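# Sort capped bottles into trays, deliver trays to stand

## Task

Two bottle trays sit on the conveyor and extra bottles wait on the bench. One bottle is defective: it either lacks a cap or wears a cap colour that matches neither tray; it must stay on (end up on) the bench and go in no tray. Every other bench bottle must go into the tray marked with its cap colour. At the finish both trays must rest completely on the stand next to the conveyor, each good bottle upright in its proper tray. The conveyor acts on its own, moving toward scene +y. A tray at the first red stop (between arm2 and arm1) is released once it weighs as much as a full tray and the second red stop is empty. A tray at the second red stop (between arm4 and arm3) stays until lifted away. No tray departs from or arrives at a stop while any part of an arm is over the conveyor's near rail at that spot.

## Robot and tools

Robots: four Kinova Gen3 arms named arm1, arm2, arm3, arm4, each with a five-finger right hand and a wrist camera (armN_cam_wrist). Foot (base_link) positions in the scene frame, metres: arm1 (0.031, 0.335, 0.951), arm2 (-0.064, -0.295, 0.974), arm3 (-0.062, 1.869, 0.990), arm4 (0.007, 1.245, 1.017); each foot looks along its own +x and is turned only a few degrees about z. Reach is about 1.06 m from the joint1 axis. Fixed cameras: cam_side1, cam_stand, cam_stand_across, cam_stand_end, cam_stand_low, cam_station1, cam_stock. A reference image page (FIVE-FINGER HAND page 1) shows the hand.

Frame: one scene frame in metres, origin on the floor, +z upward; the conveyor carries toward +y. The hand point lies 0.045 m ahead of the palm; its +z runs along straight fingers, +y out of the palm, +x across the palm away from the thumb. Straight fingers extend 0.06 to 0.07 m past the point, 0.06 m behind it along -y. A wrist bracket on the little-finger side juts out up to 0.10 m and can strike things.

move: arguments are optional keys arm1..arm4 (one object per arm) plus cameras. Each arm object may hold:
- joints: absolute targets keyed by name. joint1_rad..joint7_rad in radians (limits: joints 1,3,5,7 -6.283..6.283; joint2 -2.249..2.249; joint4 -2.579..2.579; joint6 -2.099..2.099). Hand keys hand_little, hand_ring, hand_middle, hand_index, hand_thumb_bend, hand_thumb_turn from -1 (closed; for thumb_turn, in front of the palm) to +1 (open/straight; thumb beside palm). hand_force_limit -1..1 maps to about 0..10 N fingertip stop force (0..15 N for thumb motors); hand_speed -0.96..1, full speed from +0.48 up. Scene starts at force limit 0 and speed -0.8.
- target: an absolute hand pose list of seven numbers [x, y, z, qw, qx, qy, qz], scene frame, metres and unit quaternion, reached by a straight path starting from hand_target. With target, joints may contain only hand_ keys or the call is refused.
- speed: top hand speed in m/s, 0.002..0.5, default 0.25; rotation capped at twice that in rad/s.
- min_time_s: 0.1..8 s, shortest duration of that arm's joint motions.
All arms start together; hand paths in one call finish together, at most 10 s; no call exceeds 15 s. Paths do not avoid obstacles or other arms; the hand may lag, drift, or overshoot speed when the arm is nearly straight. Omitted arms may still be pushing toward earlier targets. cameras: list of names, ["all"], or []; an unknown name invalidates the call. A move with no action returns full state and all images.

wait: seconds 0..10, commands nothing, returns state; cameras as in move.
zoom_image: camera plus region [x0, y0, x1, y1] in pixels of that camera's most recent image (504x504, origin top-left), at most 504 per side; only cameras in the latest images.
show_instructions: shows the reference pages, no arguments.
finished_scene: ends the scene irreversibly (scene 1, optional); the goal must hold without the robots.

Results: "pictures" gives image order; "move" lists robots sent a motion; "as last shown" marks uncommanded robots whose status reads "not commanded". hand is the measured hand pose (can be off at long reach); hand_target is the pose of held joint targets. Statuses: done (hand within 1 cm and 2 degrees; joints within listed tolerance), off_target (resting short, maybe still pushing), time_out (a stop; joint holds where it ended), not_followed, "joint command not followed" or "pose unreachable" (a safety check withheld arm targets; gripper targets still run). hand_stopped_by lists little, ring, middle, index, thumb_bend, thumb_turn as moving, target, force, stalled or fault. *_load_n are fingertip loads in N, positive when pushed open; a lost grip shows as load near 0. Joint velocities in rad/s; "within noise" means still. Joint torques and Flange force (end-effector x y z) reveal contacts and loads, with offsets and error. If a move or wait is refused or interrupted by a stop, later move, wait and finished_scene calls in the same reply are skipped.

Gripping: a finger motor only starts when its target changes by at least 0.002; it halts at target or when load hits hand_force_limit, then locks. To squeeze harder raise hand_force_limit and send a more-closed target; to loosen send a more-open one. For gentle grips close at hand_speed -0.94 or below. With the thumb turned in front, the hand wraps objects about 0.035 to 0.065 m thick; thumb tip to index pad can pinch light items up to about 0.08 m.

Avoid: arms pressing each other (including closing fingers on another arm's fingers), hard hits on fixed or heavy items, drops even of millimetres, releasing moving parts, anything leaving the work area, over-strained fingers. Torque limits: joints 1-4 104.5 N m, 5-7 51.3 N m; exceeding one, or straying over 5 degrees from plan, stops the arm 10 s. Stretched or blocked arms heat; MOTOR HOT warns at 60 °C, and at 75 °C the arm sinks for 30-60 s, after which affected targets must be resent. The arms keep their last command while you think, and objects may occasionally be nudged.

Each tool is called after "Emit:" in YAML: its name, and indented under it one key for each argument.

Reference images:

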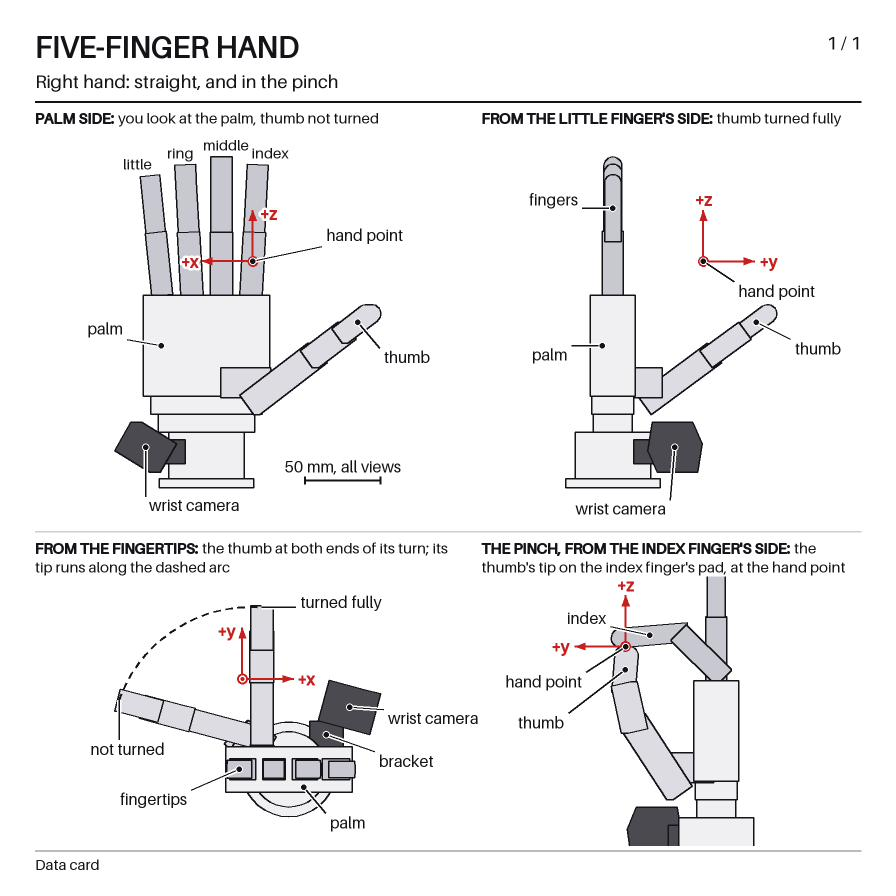

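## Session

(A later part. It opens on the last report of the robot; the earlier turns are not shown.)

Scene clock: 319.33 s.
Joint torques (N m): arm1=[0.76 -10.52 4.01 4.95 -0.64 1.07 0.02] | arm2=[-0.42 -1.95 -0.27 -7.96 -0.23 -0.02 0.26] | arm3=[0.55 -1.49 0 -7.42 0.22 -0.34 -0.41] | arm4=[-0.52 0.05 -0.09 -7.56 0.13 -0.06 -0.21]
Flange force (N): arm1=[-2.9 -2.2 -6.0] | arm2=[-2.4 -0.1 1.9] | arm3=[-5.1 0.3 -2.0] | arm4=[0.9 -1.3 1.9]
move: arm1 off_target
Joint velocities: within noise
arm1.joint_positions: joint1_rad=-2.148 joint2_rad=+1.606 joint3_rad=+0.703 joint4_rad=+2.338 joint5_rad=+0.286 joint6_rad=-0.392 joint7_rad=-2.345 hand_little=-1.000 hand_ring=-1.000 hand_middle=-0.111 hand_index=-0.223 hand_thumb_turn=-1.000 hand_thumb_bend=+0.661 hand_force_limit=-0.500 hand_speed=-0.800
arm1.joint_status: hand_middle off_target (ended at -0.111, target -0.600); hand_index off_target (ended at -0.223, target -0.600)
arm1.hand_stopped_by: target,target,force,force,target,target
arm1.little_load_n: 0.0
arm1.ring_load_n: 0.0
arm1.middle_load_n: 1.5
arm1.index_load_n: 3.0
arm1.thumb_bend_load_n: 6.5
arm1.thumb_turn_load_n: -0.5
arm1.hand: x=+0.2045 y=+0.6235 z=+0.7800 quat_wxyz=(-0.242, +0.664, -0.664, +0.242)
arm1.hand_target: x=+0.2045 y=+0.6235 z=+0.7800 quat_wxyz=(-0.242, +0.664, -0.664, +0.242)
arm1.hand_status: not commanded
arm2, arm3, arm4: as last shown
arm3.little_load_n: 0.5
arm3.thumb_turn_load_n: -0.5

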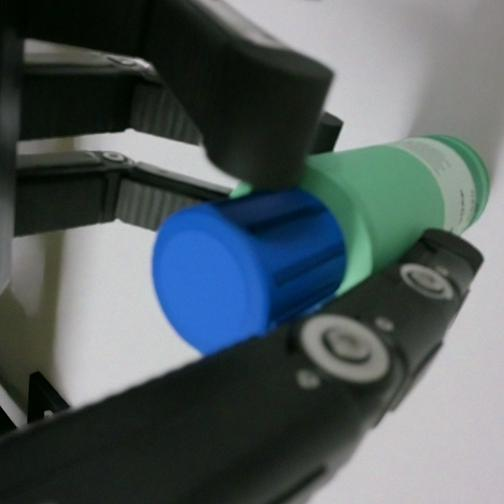

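Emit:
move:
  arm1: {"target":[0.2045,0.6235,1.1,0.242,-0.6645,0.6645,-0.242],"speed":0.2}

Emit:
move:
  arm1: {"target":[0.47,0.33,1.22,0.242,-0.6645,0.6645,-0.242],"speed":0.25}
  cameras: ["arm3_cam_wrist"]

Emit:
move:
  arm1: {"target":[0.528,-0.031,1.10,0.0357,-0.0982,0.9345,-0.3401],"speed":0.25}
  cameras: ["arm3_cam_wrist","cam_side1","cam_station1"]

Emit:
zoom_image:
  camera: "cam_side1"
  region: [150, 100, 350, 300]

Emit:
zoom_image:
  camera: "cam_station1"
  region: [200, 80, 400, 260]

Scene clock: 326.43 s.
Joint torques (N m): arm1=[0.78 -3.79 1.25 -4.92 0.56 0.49 0.03] | arm2=[-0.38 -1.96 -0.25 -7.98 -0.22 -0.01 0.25] | arm3=[0.51 -1.39 -0.01 -7.44 0.25 -0.33 -0.38] | arm4=[-0.47 -0.01 -0.18 -7.54 0.05 -0.05 -0.3]
Flange force (N): arm1=[10.5 -5.1 -11.1] | arm2=[-2.5 -0.1 2.0] | arm3=[-4.8 0.3 -1.8] | arm4=[0.4 -1.8 1.8]
move: arm1 done
Joint velocities: within noise
arm1.joint_positions: joint1_rad=-2.452 joint2_rad=+0.419 joint3_rad=+1.189 joint4_rad=+2.379 joint5_rad=+0.619 joint6_rad=+0.560 joint7_rad=-1.927 hand_little=-1.000 hand_ring=-1.000 hand_middle=-0.112 hand_index=-0.223 hand_thumb_turn=-1.000 hand_thumb_bend=+0.661 hand_force_limit=-0.500 hand_speed=-0.800
arm1.joint_status: not commanded
arm1.hand_stopped_by: target,target,force,force,target,target
arm1.little_load_n: 0.0
arm1.ring_load_n: 0.0
arm1.middle_load_n: 1.5
arm1.index_load_n: 3.5
arm1.thumb_bend_load_n: 6.0
arm1.thumb_turn_load_n: -1.0
arm1.hand: x=+0.2045 y=+0.6235 z=+1.1000 quat_wxyz=(-0.242, +0.664, -0.664, +0.242)
arm1.hand_target: x=+0.2045 y=+0.6235 z=+1.1000 quat_wxyz=(-0.242, +0.664, -0.664, +0.242)
arm1.hand_status: done (0.000 m and 0.0 deg from the pose sent, 0.320 m and 0.0 deg at the start)
arm2, arm3, arm4: as last shown
arm3.little_load_n: 0.0
arm3.index_load_n: -0.5
arm3.thumb_bend_load_n: -0.5
arm3.thumb_turn_load_n: 0.0
pictures: none

Scene clock: 330.00 s.
Joint torques (N m): arm1=[0.84 10.4 -1.4 -9.08 -0.41 -1.62 0.02] | arm2=[-0.41 -1.97 -0.27 -7.97 -0.23 -0.06 0.25] | arm3=[0.5 -1.42 -0.04 -7.47 0.24 -0.36 -0.41] | arm4=[-0.42 -0.01 -0.1 -7.68 0.11 -0.08 -0.35]
Flange force (N): arm1=[0.3 -0.4 4.2] | arm2=[-2.5 -0.2 1.8] | arm3=[-4.9 0.1 -1.9] | arm4=[0.6 -1.8 2.3]
move: arm1 done
Joint velocities: within noise
arm1.joint_positions: joint1_rad=-2.899 joint2_rad=+0.012 joint3_rad=+3.100 joint4_rad=+2.069 joint5_rad=-0.195 joint6_rad=+0.382 joint7_rad=+0.272 hand_little=-1.000 hand_ring=-1.000 hand_middle=-0.112 hand_index=-0.223 hand_thumb_turn=-1.000 hand_thumb_bend=+0.661 hand_force_limit=-0.500 hand_speed=-0.800
arm1.joint_status: not commanded
arm1.hand_stopped_by: target,target,force,force,target,target
arm1.little_load_n: 0.0
arm1.ring_load_n: 0.0
arm1.middle_load_n: 0.5
arm1.index_load_n: 3.5
arm1.thumb_bend_load_n: 5.5
arm1.thumb_turn_load_n: -1.0
arm1.hand: x=+0.4701 y=+0.3300 z=+1.2201 quat_wxyz=(-0.242, +0.664, -0.664, +0.242)
arm1.hand_target: x=+0.4700 y=+0.3300 z=+1.2200 quat_wxyz=(-0.242, +0.664, -0.664, +0.242)
arm1.hand_status: done (0.000 m and 0.0 deg from the pose sent, 0.414 m and 0.0 deg at the start)
arm2, arm3, arm4: as last shown
arm3.index_load_n: 0.0
arm3.thumb_bend_load_n: 0.0

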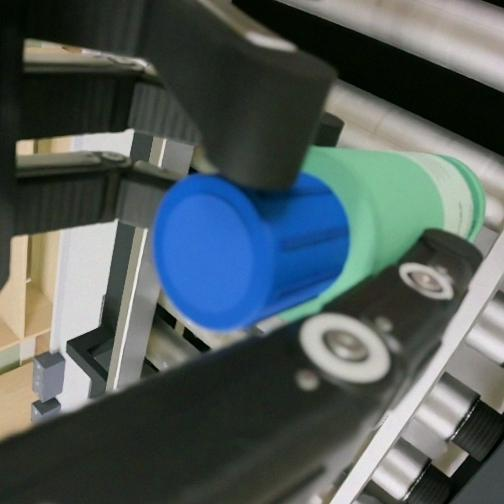

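Scene clock: 333.33 s.
Joint torques (N m): arm1=[0.89 18.66 3.13 -7.43 0.37 -0.79 0.02] | arm2=[-0.39 -1.96 -0.27 -7.97 -0.22 -0.02 0.26] | arm3=[0.55 -1.44 -0.1 -7.42 0.22 -0.37 -0.38] | arm4=[-0.5 -0.02 -0.18 -7.68 0.03 -0.03 -0.29]
Flange force (N): arm1=[-0.6 6.1 0.3] | arm2=[-2.5 -0.1 1.9] | arm3=[-5.0 0.0 -2.1] | arm4=[0.5 -1.9 2.4]
move: arm1 done
Joint velocities: within noise
arm1.joint_positions: joint1_rad=-2.998 joint2_rad=-0.683 joint3_rad=+3.787 joint4_rad=+1.641 joint5_rad=+0.292 joint6_rad=+0.449 joint7_rad=-1.111 hand_little=-1.000 hand_ring=-1.000 hand_middle=-0.112 hand_index=-0.223 hand_thumb_turn=-1.000 hand_thumb_bend=+0.661 hand_force_limit=-0.500 hand_speed=-0.800
arm1.joint_status: not commanded
arm1.hand_stopped_by: target,target,force,force,target,target
arm1.little_load_n: 0.0
arm1.ring_load_n: 0.0
arm1.middle_load_n: 0.5
arm1.index_load_n: 3.5
arm1.thumb_bend_load_n: 6.0
arm1.thumb_turn_load_n: -1.0
arm1.hand: x=+0.5280 y=-0.0310 z=+1.1000 quat_wxyz=(-0.036, +0.098, -0.935, +0.340)
arm1.hand_target: x=+0.5280 y=-0.0310 z=+1.1000 quat_wxyz=(-0.036, +0.098, -0.935, +0.340)
arm1.hand_status: done (0.000 m and 0.0 deg from the pose sent, 0.385 m and 78.0 deg at the start)
arm2, arm3, arm4: as last shown

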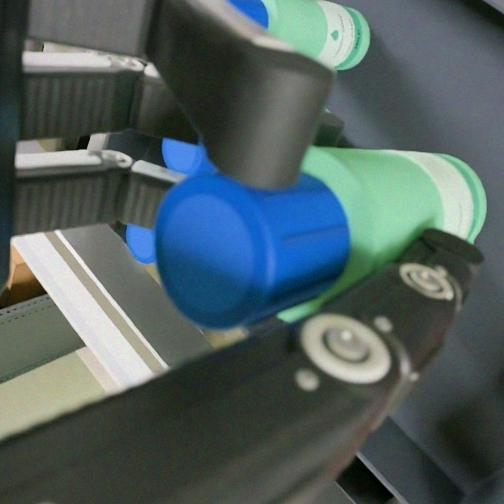

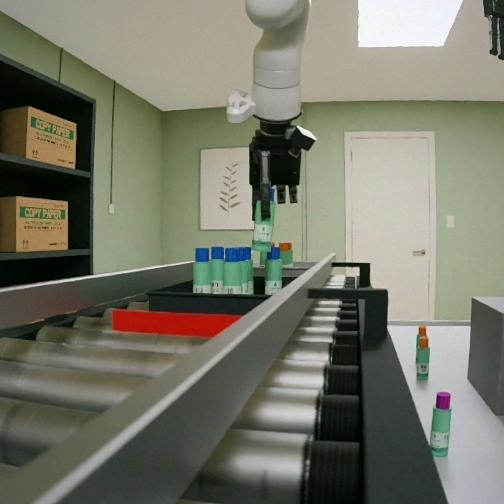

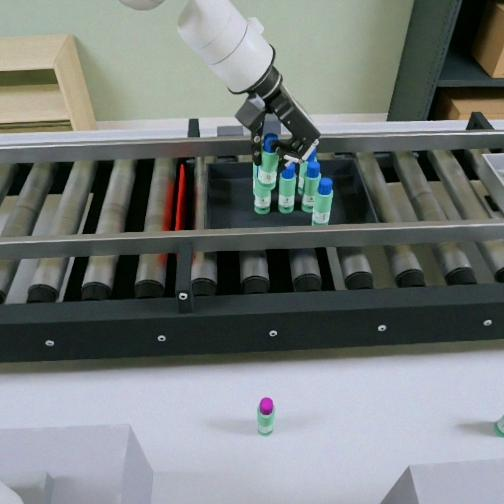

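Scaled by 2.520 from the camera's image (finer frame: 720x720).

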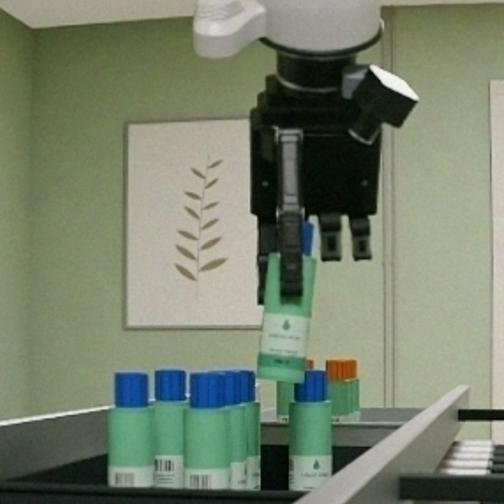

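Scaled by 2.520 from the camera's image (finer frame: 720x720).

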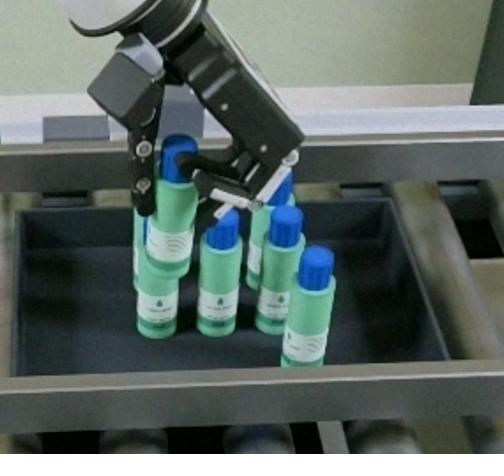

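Emit:
move:
  arm1: {"joints":{"hand_middle":-0.7}}

Emit:
move:
  arm1: {"target":[0.528,-0.031,1.09,-0.0590,-0.1321,0.9333,-0.3285],"speed":0.15}
  cameras: ["arm3_cam_wrist","cam_side1","cam_station1"]

Emit:
zoom_image:
  camera: "cam_side1"
  region: [150, 100, 350, 300]

Emit:
zoom_image:
  camera: "cam_station1"
  region: [200, 80, 400, 260]

Scene clock: 343.70 s.
Joint torques (N m): arm1=[0.85 18.69 3.14 -7.35 0.37 -0.82 0.01] | arm2=[-0.45 -1.99 -0.22 -7.96 -0.2 -0.04 0.28] | arm3=[0.53 -1.44 0 -7.47 0.22 -0.38 -0.42] | arm4=[-0.48 0.01 -0.14 -7.63 0.02 -0.07 -0.29]
Flange force (N): arm1=[-1.0 5.8 0.5] | arm2=[-2.5 0.2 1.8] | arm3=[-4.9 0.2 -1.9] | arm4=[0.6 -1.8 2.1]
move: arm1 off_target
Joint velocities: within noise
arm1.joint_positions: joint1_rad=-2.998 joint2_rad=-0.683 joint3_rad=+3.787 joint4_rad=+1.640 joint5_rad=+0.292 joint6_rad=+0.449 joint7_rad=-1.111 hand_little=-1.000 hand_ring=-1.000 hand_middle=-0.128 hand_index=-0.223 hand_thumb_turn=-1.000 hand_thumb_bend=+0.661 hand_force_limit=-0.500 hand_speed=-0.800
arm1.joint_status: hand_middle off_target (ended at -0.128, target -0.700)
arm1.hand_stopped_by: target,target,force,force,target,target
arm1.little_load_n: 0.0
arm1.ring_load_n: 0.0
arm1.middle_load_n: 4.0
arm1.index_load_n: 2.5
arm1.thumb_bend_load_n: 7.5
arm1.thumb_turn_load_n: -0.5
arm1.hand: x=+0.5280 y=-0.0310 z=+1.1000 quat_wxyz=(-0.036, +0.098, -0.935, +0.340)
arm1.hand_target: x=+0.5280 y=-0.0310 z=+1.1000 quat_wxyz=(-0.036, +0.098, -0.935, +0.340)
arm1.hand_status: not commanded
arm2.joint_positions: joint1_rad=-0.702 joint2_rad=-0.363 joint3_rad=-0.088 joint4_rad=+1.424 joint5_rad=-0.027 joint6_rad=+2.044 joint7_rad=-1.745 hand_little=+1.000 hand_ring=+1.000 hand_middle=+1.000 hand_index=+1.000 hand_thumb_turn=+1.000 hand_thumb_bend=+1.000 hand_force_limit=+0.000 hand_speed=-0.800
arm2.joint_status: not commanded
arm2.hand_stopped_by: target,target,target,target,target,target
arm2.little_load_n: 0.0
arm2.ring_load_n: 0.0
arm2.middle_load_n: 0.0
arm2.index_load_n: 0.0
arm2.thumb_bend_load_n: 0.0
arm2.thumb_turn_load_n: 0.0
arm2.hand: x=+0.0463 y=-0.1494 z=+1.4848 quat_wxyz=(-0.015, +0.261, -0.965, -0.006)
arm2.hand_target: x=+0.0463 y=-0.1494 z=+1.4848 quat_wxyz=(-0.015, +0.261, -0.965, -0.006)
arm2.hand_status: not commanded
arm3.joint_positions: joint1_rad=+0.316 joint2_rad=-0.437 joint3_rad=-0.098 joint4_rad=+1.530 joint5_rad=-0.004 joint6_rad=+1.935 joint7_rad=-2.029 hand_little=+1.000 hand_ring=+1.000 hand_middle=+1.000 hand_index=+1.000 hand_thumb_turn=+1.000 hand_thumb_bend=+1.000 hand_force_limit=+0.000 hand_speed=-0.800
arm3.joint_status: not commanded
arm3.hand_stopped_by: target,target,target,target,target,target
arm3.little_load_n: 0.0
arm3.ring_load_n: -0.5
arm3.middle_load_n: 0.0
arm3.index_load_n: -0.5
arm3.thumb_bend_load_n: 0.0
arm3.thumb_turn_load_n: 0.0
arm3.hand: x=+0.1252 y=+1.8348 z=+1.4864 quat_wxyz=(-0.059, -0.376, -0.925, +0.015)
arm3.hand_target: x=+0.1252 y=+1.8348 z=+1.4864 quat_wxyz=(-0.059, -0.376, -0.925, +0.015)
arm3.hand_status: not commanded
arm4.joint_positions: joint1_rad=+0.257 joint2_rad=-0.372 joint3_rad=-0.065 joint4_rad=+1.497 joint5_rad=-0.001 joint6_rad=+2.053 joint7_rad=-2.087 hand_little=+1.000 hand_ring=+1.000 hand_middle=+1.000 hand_index=+1.000 hand_thumb_turn=+1.000 hand_thumb_bend=+1.000 hand_force_limit=+0.000 hand_speed=-0.800
arm4.joint_status: not commanded
arm4.hand_stopped_by: target,target,target,target,target,target
arm4.little_load_n: 0.0
arm4.ring_load_n: 0.0
arm4.middle_load_n: 0.0
arm4.index_load_n: 0.0
arm4.thumb_bend_load_n: 0.0
arm4.thumb_turn_load_n: 0.0
arm4.hand: x=+0.1831 y=+1.2443 z=+1.5041 quat_wxyz=(+0.017, -0.303, -0.953, +0.014)
arm4.hand_target: x=+0.1831 y=+1.2443 z=+1.5041 quat_wxyz=(+0.017, -0.303, -0.953, +0.014)
arm4.hand_status: not commanded
pictures: none

Scene clock: 344.97 s.
Joint torques (N m): arm1=[0.82 20.44 3.43 -7.3 0.77 -0.4 0.05] | arm2=[-0.44 -1.95 -0.23 -7.97 -0.21 -0.04 0.26] | arm3=[0.56 -1.41 -0.07 -7.48 0.24 -0.38 -0.41] | arm4=[-0.45 -0.02 -0.11 -7.68 0.08 -0.1 -0.27]
Flange force (N): arm1=[-1.3 4.1 1.1] | arm2=[-2.4 0.0 1.9] | arm3=[-4.8 -0.1 -1.8] | arm4=[0.7 -1.6 2.2]
move: arm1 done
Joint velocities: within noise
arm1.joint_positions: joint1_rad=-2.982 joint2_rad=-0.778 joint3_rad=+3.745 joint4_rad=+1.441 joint5_rad=+0.304 joint6_rad=+0.723 joint7_rad=-1.030 hand_little=-1.000 hand_ring=-1.000 hand_middle=-0.128 hand_index=-0.223 hand_thumb_turn=-1.000 hand_thumb_bend=+0.661 hand_force_limit=-0.500 hand_speed=-0.800
arm1.joint_status: not commanded
arm1.hand_stopped_by: target,target,force,force,target,target
arm1.little_load_n: 0.0
arm1.ring_load_n: 0.0
arm1.middle_load_n: 3.5
arm1.index_load_n: 2.5
arm1.thumb_bend_load_n: 7.0
arm1.thumb_turn_load_n: -0.5
arm1.hand: x=+0.5280 y=-0.0310 z=+1.0900 quat_wxyz=(+0.059, +0.132, -0.933, +0.329)
arm1.hand_target: x=+0.5280 y=-0.0310 z=+1.0900 quat_wxyz=(+0.059, +0.132, -0.933, +0.329)
arm1.hand_status: done (0.000 m and 0.0 deg from the pose sent, 0.010 m and 11.6 deg at the start)
arm2, arm3, arm4: as last shown
arm3.ring_load_n: 0.0
arm3.index_load_n: 0.0

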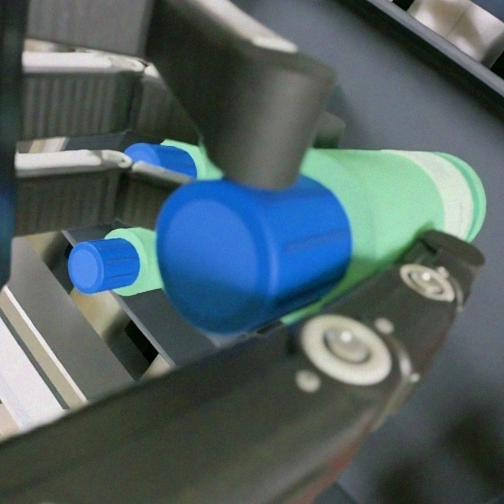

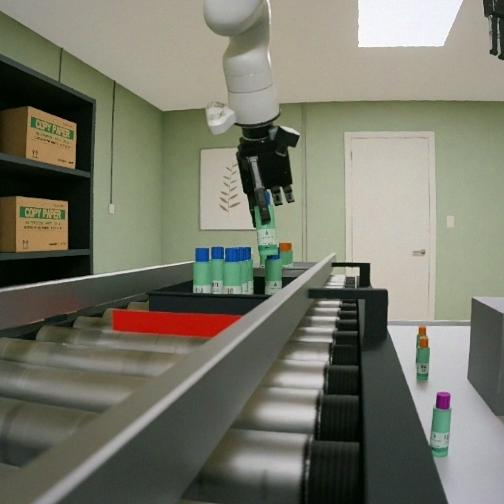

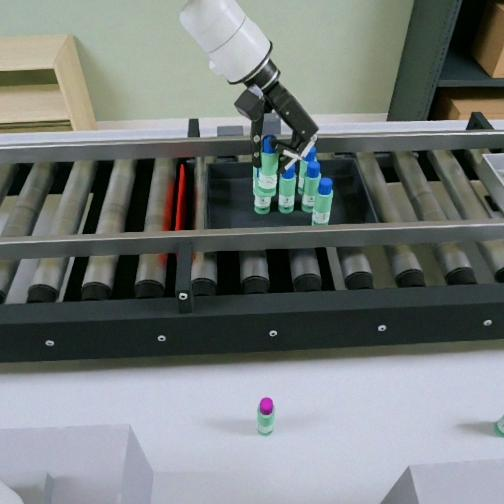

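Scaled by 2.520 from the camera's image (finer frame: 720x720).

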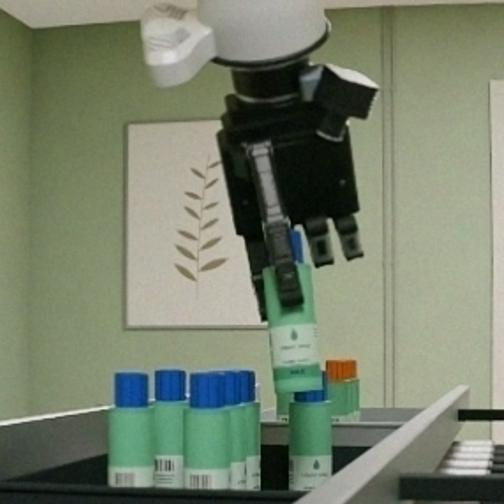

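Scaled by 2.520 from the camera's image (finer frame: 720x720).

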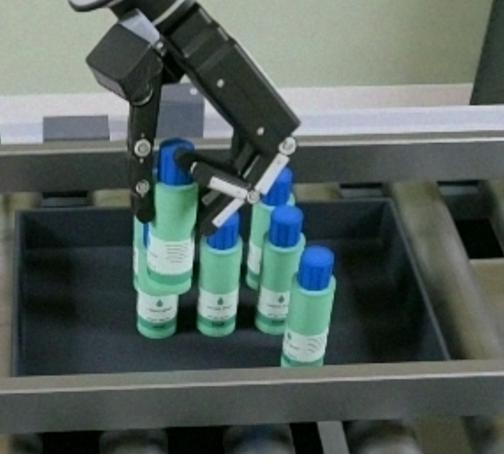

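Emit:
move:
  arm1: {"target":[0.531,-0.031,1.03,-0.0296,-0.1217,0.9348,-0.3324],"speed":0.12}
  cameras: ["arm3_cam_wrist","cam_side1","cam_station1"]

Emit:
zoom_image:
  camera: "cam_side1"
  region: [150, 150, 350, 350]

Emit:
zoom_image:
  camera: "cam_station1"
  region: [200, 80, 400, 260]

Scene clock: 350.50 s.
Joint torques (N m): arm1=[0.86 20.55 3.86 -6.43 0.51 -0.42 0.04] | arm2=[-0.43 -1.94 -0.23 -7.99 -0.24 -0.02 0.26] | arm3=[0.57 -1.4 -0.04 -7.46 0.19 -0.36 -0.39] | arm4=[-0.42 -0.03 -0.13 -7.59 0.05 -0.06 -0.28]
Flange force (N): arm1=[-0.8 5.0 1.0] | arm2=[-2.4 0.0 2.0] | arm3=[-4.9 0.0 -1.9] | arm4=[0.5 -1.6 1.9]
move: arm1 done
Joint velocities: within noise
arm1.joint_positions: joint1_rad=-2.991 joint2_rad=-0.855 joint3_rad=+3.762 joint4_rad=+1.550 joint5_rad=+0.296 joint6_rad=+0.511 joint7_rad=-1.129 hand_little=-1.000 hand_ring=-1.000 hand_middle=-0.128 hand_index=-0.223 hand_thumb_turn=-1.000 hand_thumb_bend=+0.661 hand_force_limit=-0.500 hand_speed=-0.800
arm1.joint_status: not commanded
arm1.hand_stopped_by: target,target,force,force,target,target
arm1.little_load_n: 0.0
arm1.ring_load_n: 0.0
arm1.middle_load_n: 3.5
arm1.index_load_n: 2.5
arm1.thumb_bend_load_n: 7.0
arm1.thumb_turn_load_n: 0.0
arm1.hand: x=+0.5310 y=-0.0310 z=+1.0300 quat_wxyz=(+0.030, +0.122, -0.935, +0.332)
arm1.hand_target: x=+0.5310 y=-0.0310 z=+1.0300 quat_wxyz=(+0.030, +0.122, -0.935, +0.332)
arm1.hand_status: done (0.000 m and 0.0 deg from the pose sent, 0.060 m and 3.6 deg at the start)
arm2, arm3, arm4: as last shown
arm2.middle_load_n: -0.5
arm4.thumb_bend_load_n: -0.5

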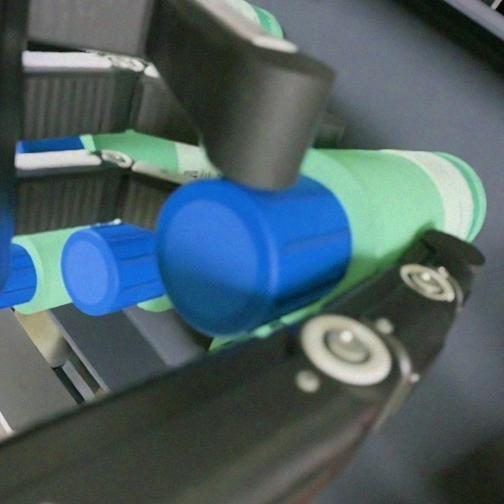

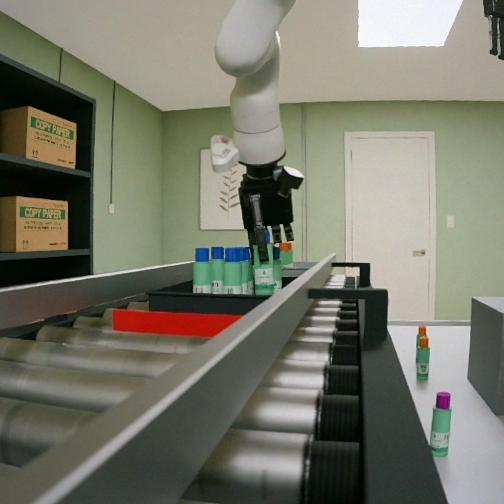

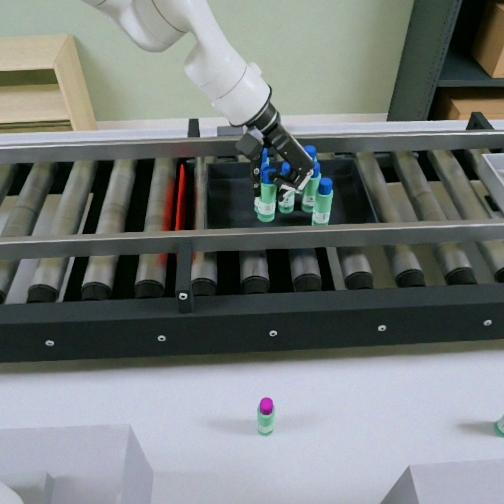

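Scaled by 2.520 from the camera's image (finer frame: 720x720).

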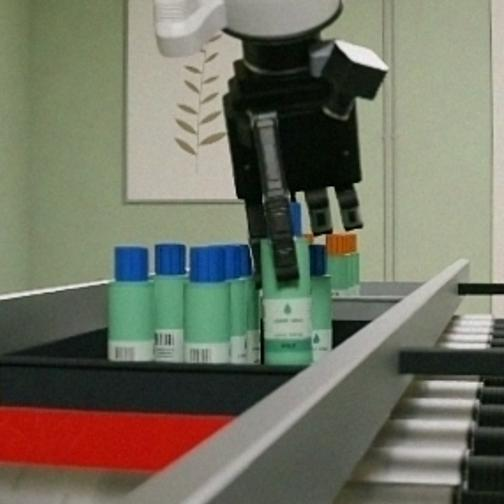

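Scaled by 2.520 from the camera's image (finer frame: 720x720).

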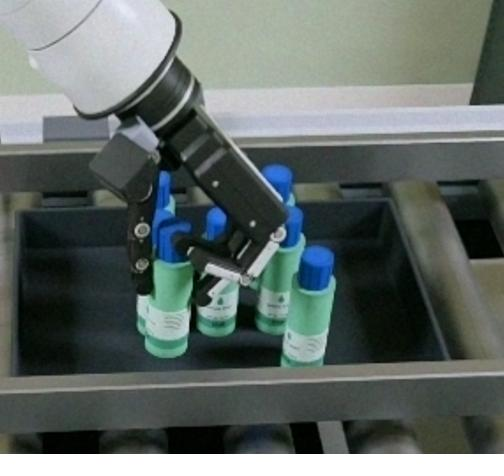

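Emit:
move:
  arm1: {"target":[0.531,-0.031,1.004,-0.0296,-0.1217,0.9348,-0.3324],"speed":0.08}

Emit:
move:
  arm1: {"target":[0.531,-0.031,1.000,-0.0296,-0.1217,0.9348,-0.3324],"speed":0.03}
  cameras: ["arm3_cam_wrist","cam_side1","cam_station1"]

Emit:
zoom_image:
  camera: "cam_side1"
  region: [150, 150, 350, 350]

Emit:
zoom_image:
  camera: "cam_station1"
  region: [200, 80, 400, 260]

Scene clock: 356.13 s.
Joint torques (N m): arm1=[0.87 20.81 4.1 -5.98 0.44 -0.36 0.05] | arm2=[-0.41 -1.96 -0.24 -8 -0.2 -0.01 0.26] | arm3=[0.51 -1.43 -0.05 -7.43 0.24 -0.33 -0.41] | arm4=[-0.41 0.03 -0.2 -7.56 0.11 -0.11 -0.29]
Flange force (N): arm1=[-0.8 5.0 1.1] | arm2=[-2.4 0.0 2.1] | arm3=[-5.0 0.1 -1.9] | arm4=[0.6 -1.9 1.7]
move: arm1 done
Joint velocities: within noise
arm1.joint_positions: joint1_rad=-2.992 joint2_rad=-0.904 joint3_rad=+3.766 joint4_rad=+1.564 joint5_rad=+0.292 joint6_rad=+0.460 joint7_rad=-1.158 hand_little=-1.000 hand_ring=-1.000 hand_middle=-0.128 hand_index=-0.223 hand_thumb_turn=-1.000 hand_thumb_bend=+0.661 hand_force_limit=-0.500 hand_speed=-0.800
arm1.joint_status: not commanded
arm1.hand_stopped_by: target,target,force,force,target,target
arm1.little_load_n: 0.0
arm1.ring_load_n: 0.0
arm1.middle_load_n: 4.0
arm1.index_load_n: 3.0
arm1.thumb_bend_load_n: 7.0
arm1.thumb_turn_load_n: -0.5
arm1.hand: x=+0.5310 y=-0.0310 z=+1.0040 quat_wxyz=(+0.030, +0.122, -0.935, +0.332)
arm1.hand_target: x=+0.5310 y=-0.0310 z=+1.0040 quat_wxyz=(+0.030, +0.122, -0.935, +0.332)
arm1.hand_status: done (0.000 m and 0.0 deg from the pose sent, 0.026 m and 0.0 deg at the start)
arm2, arm3, arm4: as last shown
arm2.ring_load_n: 0.5
arm2.middle_load_n: 0.0
arm4.thumb_bend_load_n: 0.0
pictures: none

Scene clock: 357.10 s.
Joint torques (N m): arm1=[0.68 18.12 2.48 -4.82 0.04 -0.41 0] | arm2=[-0.4 -1.97 -0.25 -7.98 -0.22 -0.04 0.26] | arm3=[0.51 -1.47 -0.08 -7.4 0.24 -0.4 -0.42] | arm4=[-0.53 0.01 -0.17 -7.64 0.08 -0.09 -0.38]
Flange force (N): arm1=[0.6 1.8 -3.4] | arm2=[-2.4 0.0 1.9] | arm3=[-5.1 0.0 -2.3] | arm4=[0.5 -2.1 2.1]
move: arm1 done
Joint velocities: within noise
arm1.joint_positions: joint1_rad=-2.993 joint2_rad=-0.912 joint3_rad=+3.766 joint4_rad=+1.566 joint5_rad=+0.291 joint6_rad=+0.452 joint7_rad=-1.162 hand_little=-1.000 hand_ring=-1.000 hand_middle=-0.128 hand_index=-0.223 hand_thumb_turn=-1.000 hand_thumb_bend=+0.662 hand_force_limit=-0.500 hand_speed=-0.800
arm1.joint_status: not commanded
arm1.hand_stopped_by: target,target,force,force,target,target
arm1.little_load_n: 0.0
arm1.ring_load_n: 0.0
arm1.middle_load_n: 2.5
arm1.index_load_n: 0.5
arm1.thumb_bend_load_n: 7.5
arm1.thumb_turn_load_n: -1.0
arm1.hand: x=+0.5310 y=-0.0310 z=+1.0000 quat_wxyz=(+0.030, +0.122, -0.935, +0.332)
arm1.hand_target: x=+0.5310 y=-0.0310 z=+1.0000 quat_wxyz=(+0.030, +0.122, -0.935, +0.332)
arm1.hand_status: done (0.000 m and 0.0 deg from the pose sent, 0.004 m and 0.0 deg at the start)
arm2, arm3, arm4: as last shown
arm2.ring_load_n: 0.0

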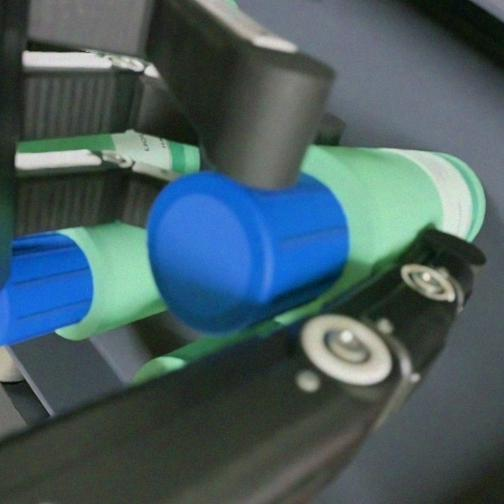

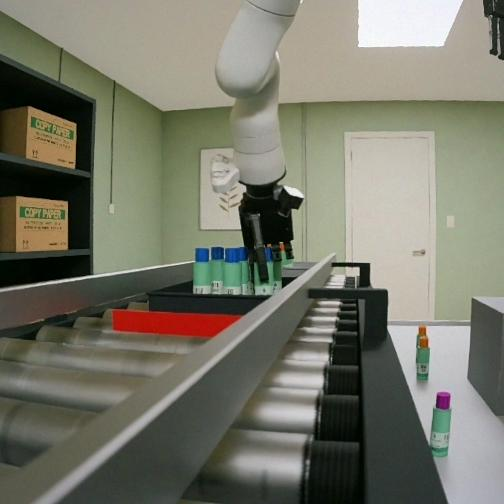

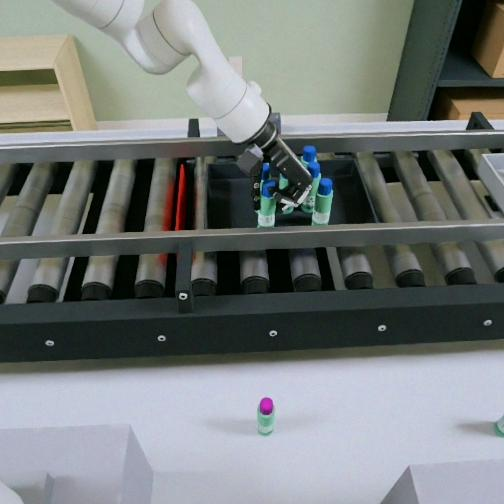

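Scaled by 2.520 from the camera's image (finer frame: 720x720).

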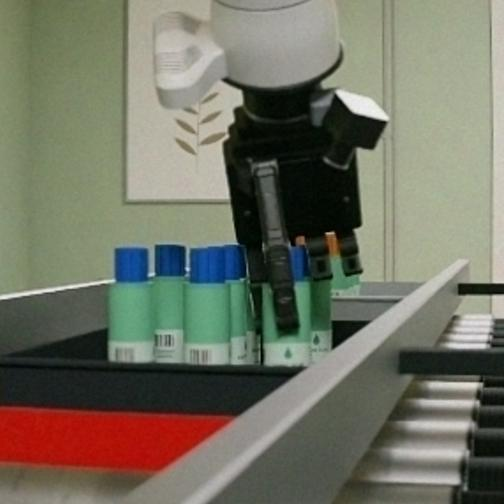

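Scaled by 2.520 from the camera's image (finer frame: 720x720).

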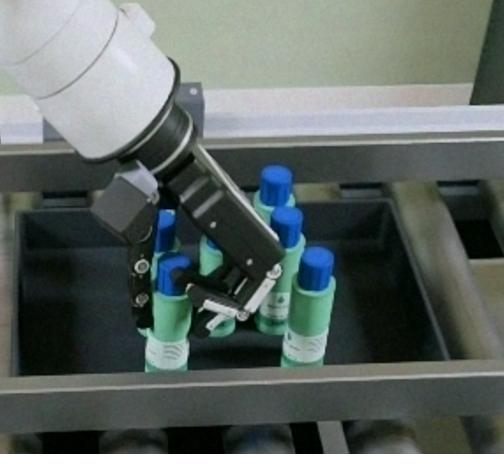

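Emit:
move:
  arm1: {"joints":{"hand_index":0.0,"hand_middle":0.1,"hand_thumb_bend":0.85}}

Emit:
move:
  arm1: {"target":[0.531,-0.031,1.002,-0.0296,-0.1217,0.9348,-0.3324],"speed":0.05,"joints":{"hand_thumb_bend":1}}
  cameras: ["arm3_cam_wrist","cam_side1","cam_station1"]

Emit:
zoom_image:
  camera: "cam_side1"
  region: [150, 150, 350, 350]

Emit:
zoom_image:
  camera: "cam_station1"
  region: [200, 80, 400, 260]

Scene clock: 362.43 s.
Joint torques (N m): arm1=[0.85 20.46 3.95 -5.72 0.39 -0.31 0.04] | arm2=[-0.4 -1.95 -0.25 -7.97 -0.21 -0.02 0.25] | arm3=[0.5 -1.41 -0.07 -7.45 0.22 -0.33 -0.42] | arm4=[-0.46 -0.05 -0.2 -7.62 0.09 -0.11 -0.27]
Flange force (N): arm1=[-0.6 4.6 0.6] | arm2=[-2.4 -0.1 1.9] | arm3=[-5.0 0.0 -1.8] | arm4=[0.5 -1.8 1.9]
move: arm1 done
Joint velocities: within noise
arm1.joint_positions: joint1_rad=-2.993 joint2_rad=-0.912 joint3_rad=+3.766 joint4_rad=+1.566 joint5_rad=+0.291 joint6_rad=+0.452 joint7_rad=-1.162 hand_little=-1.000 hand_ring=-1.000 hand_middle=+0.100 hand_index=+0.000 hand_thumb_turn=-1.000 hand_thumb_bend=+0.850 hand_force_limit=-0.500 hand_speed=-0.800
arm1.joint_status: all done
arm1.hand_stopped_by: target,target,target,target,target,target
arm1.little_load_n: 0.5
arm1.ring_load_n: 0.0
arm1.middle_load_n: 0.0
arm1.index_load_n: 0.0
arm1.thumb_bend_load_n: 0.0
arm1.thumb_turn_load_n: 0.0
arm1.hand: x=+0.5310 y=-0.0310 z=+1.0000 quat_wxyz=(+0.030, +0.122, -0.935, +0.332)
arm1.hand_target: x=+0.5310 y=-0.0310 z=+1.0000 quat_wxyz=(+0.030, +0.122, -0.935, +0.332)
arm1.hand_status: not commanded
arm2, arm3, arm4: as last shown
arm2.thumb_turn_load_n: 0.5
arm3.thumb_bend_load_n: -0.5
pictures: none

Scene clock: 363.43 s.
Joint torques (N m): arm1=[0.87 20.44 3.91 -5.74 0.42 -0.33 0.03] | arm2=[-0.41 -1.96 -0.23 -7.97 -0.23 -0.02 0.3] | arm3=[0.57 -1.43 0.02 -7.43 0.21 -0.34 -0.42] | arm4=[-0.41 -0.02 -0.13 -7.69 0.08 -0.03 -0.3]
Flange force (N): arm1=[-0.7 4.5 0.5] | arm2=[-2.4 0.2 1.9] | arm3=[-4.9 0.2 -1.9] | arm4=[0.6 -1.7 2.4]
move: arm1 done
Joint velocities: within noise
arm1.joint_positions: joint1_rad=-2.992 joint2_rad=-0.908 joint3_rad=+3.766 joint4_rad=+1.565 joint5_rad=+0.291 joint6_rad=+0.456 joint7_rad=-1.160 hand_little=-1.000 hand_ring=-1.000 hand_middle=+0.100 hand_index=+0.000 hand_thumb_turn=-1.000 hand_thumb_bend=+1.000 hand_force_limit=-0.500 hand_speed=-0.800
arm1.joint_status: all done
arm1.hand_stopped_by: target,target,target,target,target,target
arm1.little_load_n: 0.0
arm1.ring_load_n: 0.0
arm1.middle_load_n: 0.0
arm1.index_load_n: 0.0
arm1.thumb_bend_load_n: 0.0
arm1.thumb_turn_load_n: 0.0
arm1.hand: x=+0.5310 y=-0.0310 z=+1.0020 quat_wxyz=(+0.030, +0.122, -0.935, +0.332)
arm1.hand_target: x=+0.5310 y=-0.0310 z=+1.0020 quat_wxyz=(+0.030, +0.122, -0.935, +0.332)
arm1.hand_status: done (0.000 m and 0.0 deg from the pose sent, 0.002 m and 0.0 deg at the start)
arm2, arm3, arm4: as last shown
arm2.thumb_turn_load_n: 0.0
arm3.thumb_bend_load_n: 0.0

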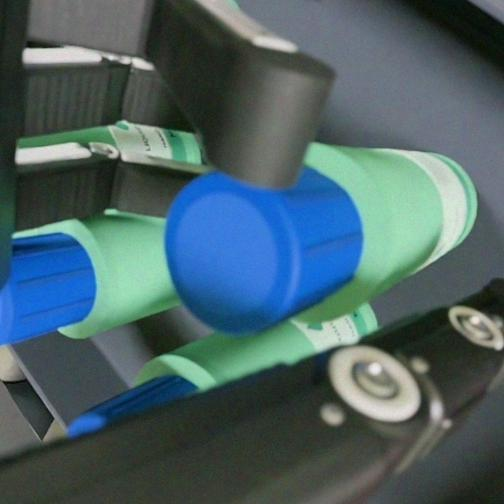

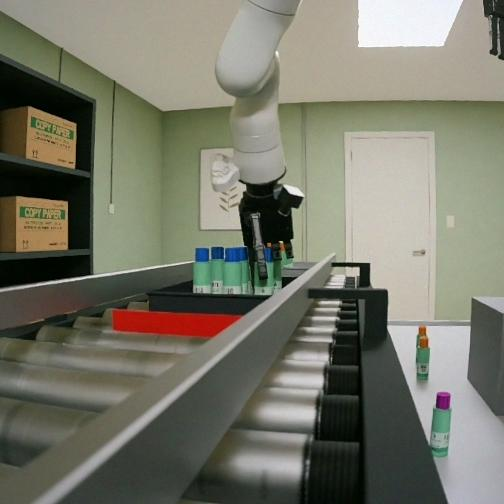

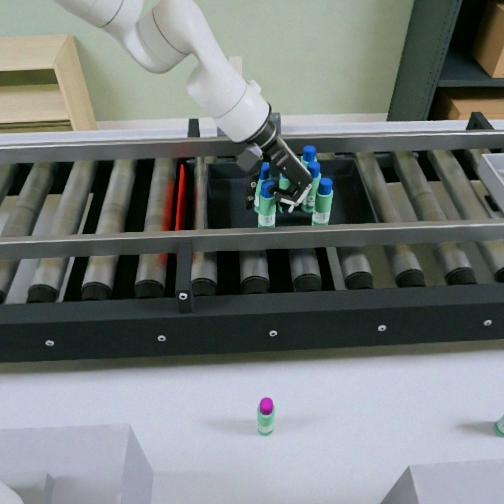

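Scaled by 2.520 from the camera's image (finer frame: 720x720).

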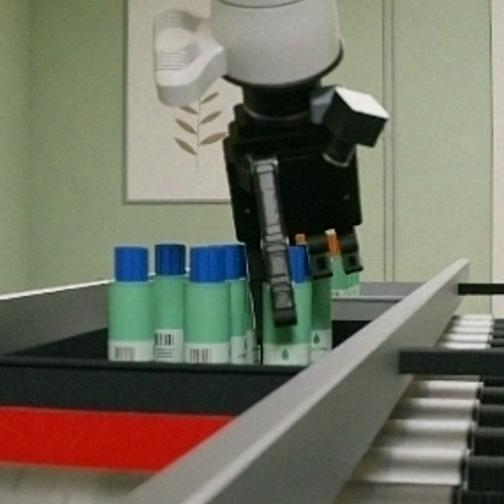

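Scaled by 2.520 from the camera's image (finer frame: 720x720).

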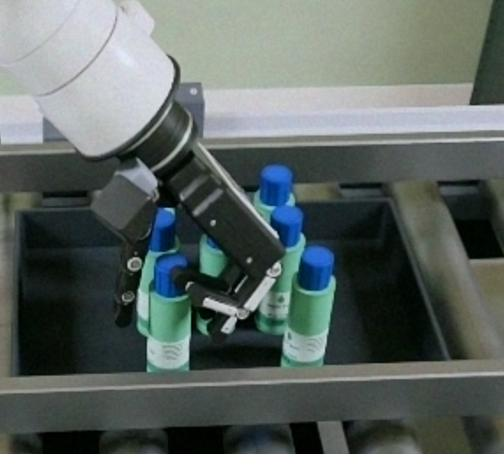

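Emit:
move:
  arm1: {"target":[0.531,-0.031,1.08,-0.0296,-0.1217,0.9348,-0.3324],"speed":0.1}
  cameras: ["cam_side1","cam_station1"]

Emit:
move:
  arm1: {"target":[0.30,0.30,1.30,0.242,-0.6645,0.6645,-0.242],"speed":0.3}
  cameras: ["cam_stock","cam_station1","cam_stand"]

Scene clock: 367.83 s.
Joint torques (N m): arm1=[0.84 19.74 3.25 -6.93 0.58 -0.45 0.03] | arm2=[-0.39 -1.97 -0.23 -7.93 -0.23 -0.05 0.27] | arm3=[0.5 -1.41 -0.06 -7.44 0.26 -0.33 -0.42] | arm4=[-0.44 0.1 -0.11 -7.68 0.05 -0.08 -0.27]
Flange force (N): arm1=[-1.0 4.2 0.4] | arm2=[-2.5 0.1 1.6] | arm3=[-4.9 0.0 -1.9] | arm4=[0.9 -1.7 2.4]
move: arm1 done
Joint velocities: within noise
arm1.joint_positions: joint1_rad=-2.987 joint2_rad=-0.770 joint3_rad=+3.755 joint4_rad=+1.508 joint5_rad=+0.300 joint6_rad=+0.617 joint7_rad=-1.073 hand_little=-1.000 hand_ring=-1.000 hand_middle=+0.100 hand_index=+0.000 hand_thumb_turn=-1.000 hand_thumb_bend=+1.000 hand_force_limit=-0.500 hand_speed=-0.800
arm1.joint_status: not commanded
arm1.hand_stopped_by: target,target,target,target,target,target
arm1.little_load_n: 0.5
arm1.ring_load_n: 0.0
arm1.middle_load_n: 0.0
arm1.index_load_n: 0.0
arm1.thumb_bend_load_n: 0.0
arm1.thumb_turn_load_n: 0.0
arm1.hand: x=+0.5310 y=-0.0310 z=+1.0800 quat_wxyz=(+0.030, +0.122, -0.935, +0.332)
arm1.hand_target: x=+0.5310 y=-0.0310 z=+1.0800 quat_wxyz=(+0.030, +0.122, -0.935, +0.332)
arm1.hand_status: done (0.000 m and 0.0 deg from the pose sent, 0.078 m and 0.0 deg at the start)
arm2, arm3, arm4: as last shown

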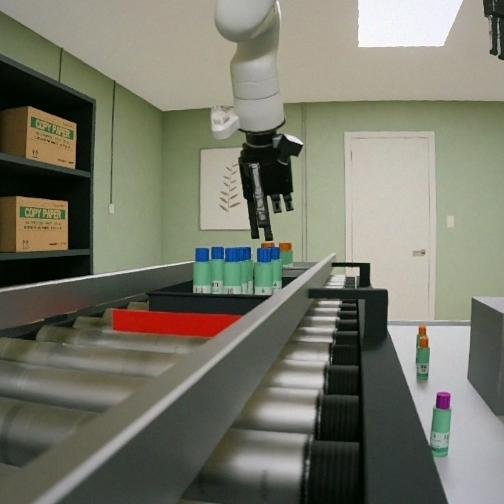

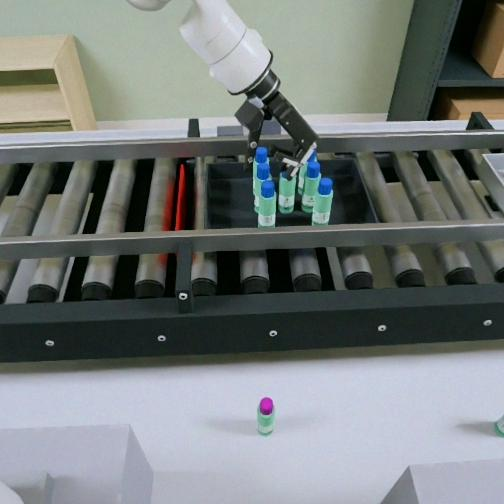

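Scene clock: 370.73 s.
Joint torques (N m): arm1=[0.92 0.46 -3.26 -9.6 -0.12 -1.57 0.03] | arm2=[-0.41 -1.97 -0.27 -7.98 -0.25 -0.02 0.27] | arm3=[0.52 -1.41 -0.04 -7.43 0.21 -0.36 -0.4] | arm4=[-0.36 0 -0.23 -7.69 0.09 -0.11 -0.27]
Flange force (N): arm1=[5.5 -4.4 6.2] | arm2=[-2.5 -0.1 1.9] | arm3=[-4.9 0.1 -2.0] | arm4=[0.6 -2.0 2.2]
move: arm1 done
Joint velocities: within noise
arm1.joint_positions: joint1_rad=-3.466 joint2_rad=+0.572 joint3_rad=+3.509 joint4_rad=+2.111 joint5_rad=+0.283 joint6_rad=+0.865 joint7_rad=-0.127 hand_little=-1.000 hand_ring=-1.000 hand_middle=+0.100 hand_index=+0.000 hand_thumb_turn=-1.000 hand_thumb_bend=+1.000 hand_force_limit=-0.500 hand_speed=-0.800
arm1.joint_status: not commanded
arm1.hand_stopped_by: target,target,target,target,target,target
arm1.little_load_n: 0.0
arm1.ring_load_n: 0.0
arm1.middle_load_n: 0.0
arm1.index_load_n: 0.0
arm1.thumb_bend_load_n: 0.0
arm1.thumb_turn_load_n: 0.0
arm1.hand: x=+0.3000 y=+0.3000 z=+1.3000 quat_wxyz=(-0.242, +0.664, -0.664, +0.242)
arm1.hand_target: x=+0.3000 y=+0.3000 z=+1.3000 quat_wxyz=(-0.242, +0.664, -0.664, +0.242)
arm1.hand_status: done (0.000 m and 0.0 deg from the pose sent, 0.460 m and 78.4 deg at the start)
arm2.joint_positions: joint1_rad=-0.702 joint2_rad=-0.363 joint3_rad=-0.088 joint4_rad=+1.424 joint5_rad=-0.027 joint6_rad=+2.044 joint7_rad=-1.745 hand_little=+1.000 hand_ring=+1.000 hand_middle=+1.000 hand_index=+1.000 hand_thumb_turn=+1.000 hand_thumb_bend=+1.000 hand_force_limit=+0.000 hand_speed=-0.800
arm2.joint_status: not commanded
arm2.hand_stopped_by: target,target,target,target,target,target
arm2.little_load_n: 0.0
arm2.ring_load_n: 0.0
arm2.middle_load_n: 0.0
arm2.index_load_n: 0.0
arm2.thumb_bend_load_n: 0.0
arm2.thumb_turn_load_n: 0.0
arm2.hand: x=+0.0463 y=-0.1494 z=+1.4848 quat_wxyz=(-0.015, +0.261, -0.965, -0.006)
arm2.hand_target: x=+0.0463 y=-0.1494 z=+1.4848 quat_wxyz=(-0.015, +0.261, -0.965, -0.006)
arm2.hand_status: not commanded
arm3.joint_positions: joint1_rad=+0.316 joint2_rad=-0.437 joint3_rad=-0.098 joint4_rad=+1.530 joint5_rad=-0.004 joint6_rad=+1.935 joint7_rad=-2.029 hand_little=+1.000 hand_ring=+1.000 hand_middle=+1.000 hand_index=+1.000 hand_thumb_turn=+1.000 hand_thumb_bend=+1.000 hand_force_limit=+0.000 hand_speed=-0.800
arm3.joint_status: not commanded
arm3.hand_stopped_by: target,target,target,target,target,target
arm3.little_load_n: 0.0
arm3.ring_load_n: 0.0
arm3.middle_load_n: 0.0
arm3.index_load_n: 0.0
arm3.thumb_bend_load_n: 0.0
arm3.thumb_turn_load_n: 0.0
arm3.hand: x=+0.1252 y=+1.8348 z=+1.4864 quat_wxyz=(-0.059, -0.376, -0.925, +0.015)
arm3.hand_target: x=+0.1252 y=+1.8348 z=+1.4864 quat_wxyz=(-0.059, -0.376, -0.925, +0.015)
arm3.hand_status: not commanded
arm4.joint_positions: joint1_rad=+0.257 joint2_rad=-0.372 joint3_rad=-0.065 joint4_rad=+1.497 joint5_rad=-0.001 joint6_rad=+2.053 joint7_rad=-2.087 hand_little=+1.000 hand_ring=+1.000 hand_middle=+1.000 hand_index=+1.000 hand_thumb_turn=+1.000 hand_thumb_bend=+1.000 hand_force_limit=+0.000 hand_speed=-0.800
arm4.joint_status: not commanded
arm4.hand_stopped_by: target,target,target,target,target,target
arm4.little_load_n: 0.0
arm4.ring_load_n: 0.0
arm4.middle_load_n: 0.0
arm4.index_load_n: 0.0
arm4.thumb_bend_load_n: 0.0
arm4.thumb_turn_load_n: 0.0
arm4.hand: x=+0.1831 y=+1.2443 z=+1.5041 quat_wxyz=(+0.017, -0.303, -0.953, +0.014)
arm4.hand_target: x=+0.1831 y=+1.2443 z=+1.5041 quat_wxyz=(+0.017, -0.303, -0.953, +0.014)
arm4.hand_status: not commanded
pictures: cam_stand, cam_station1, cam_stock

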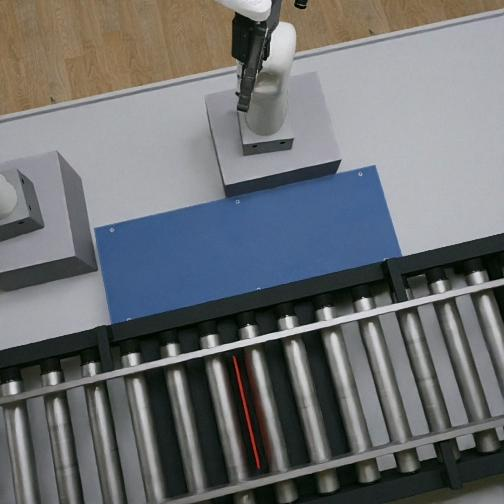

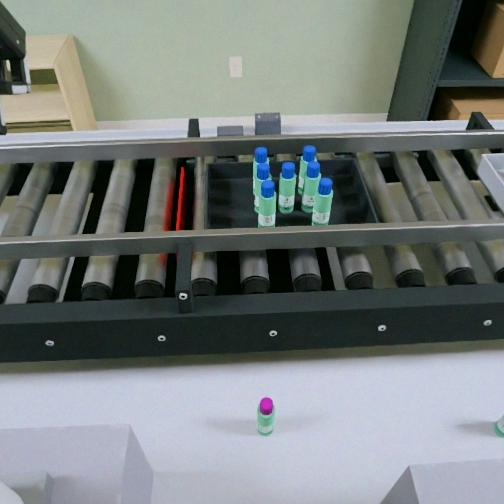

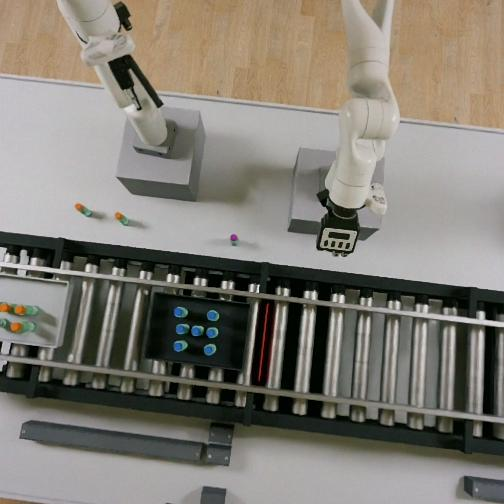

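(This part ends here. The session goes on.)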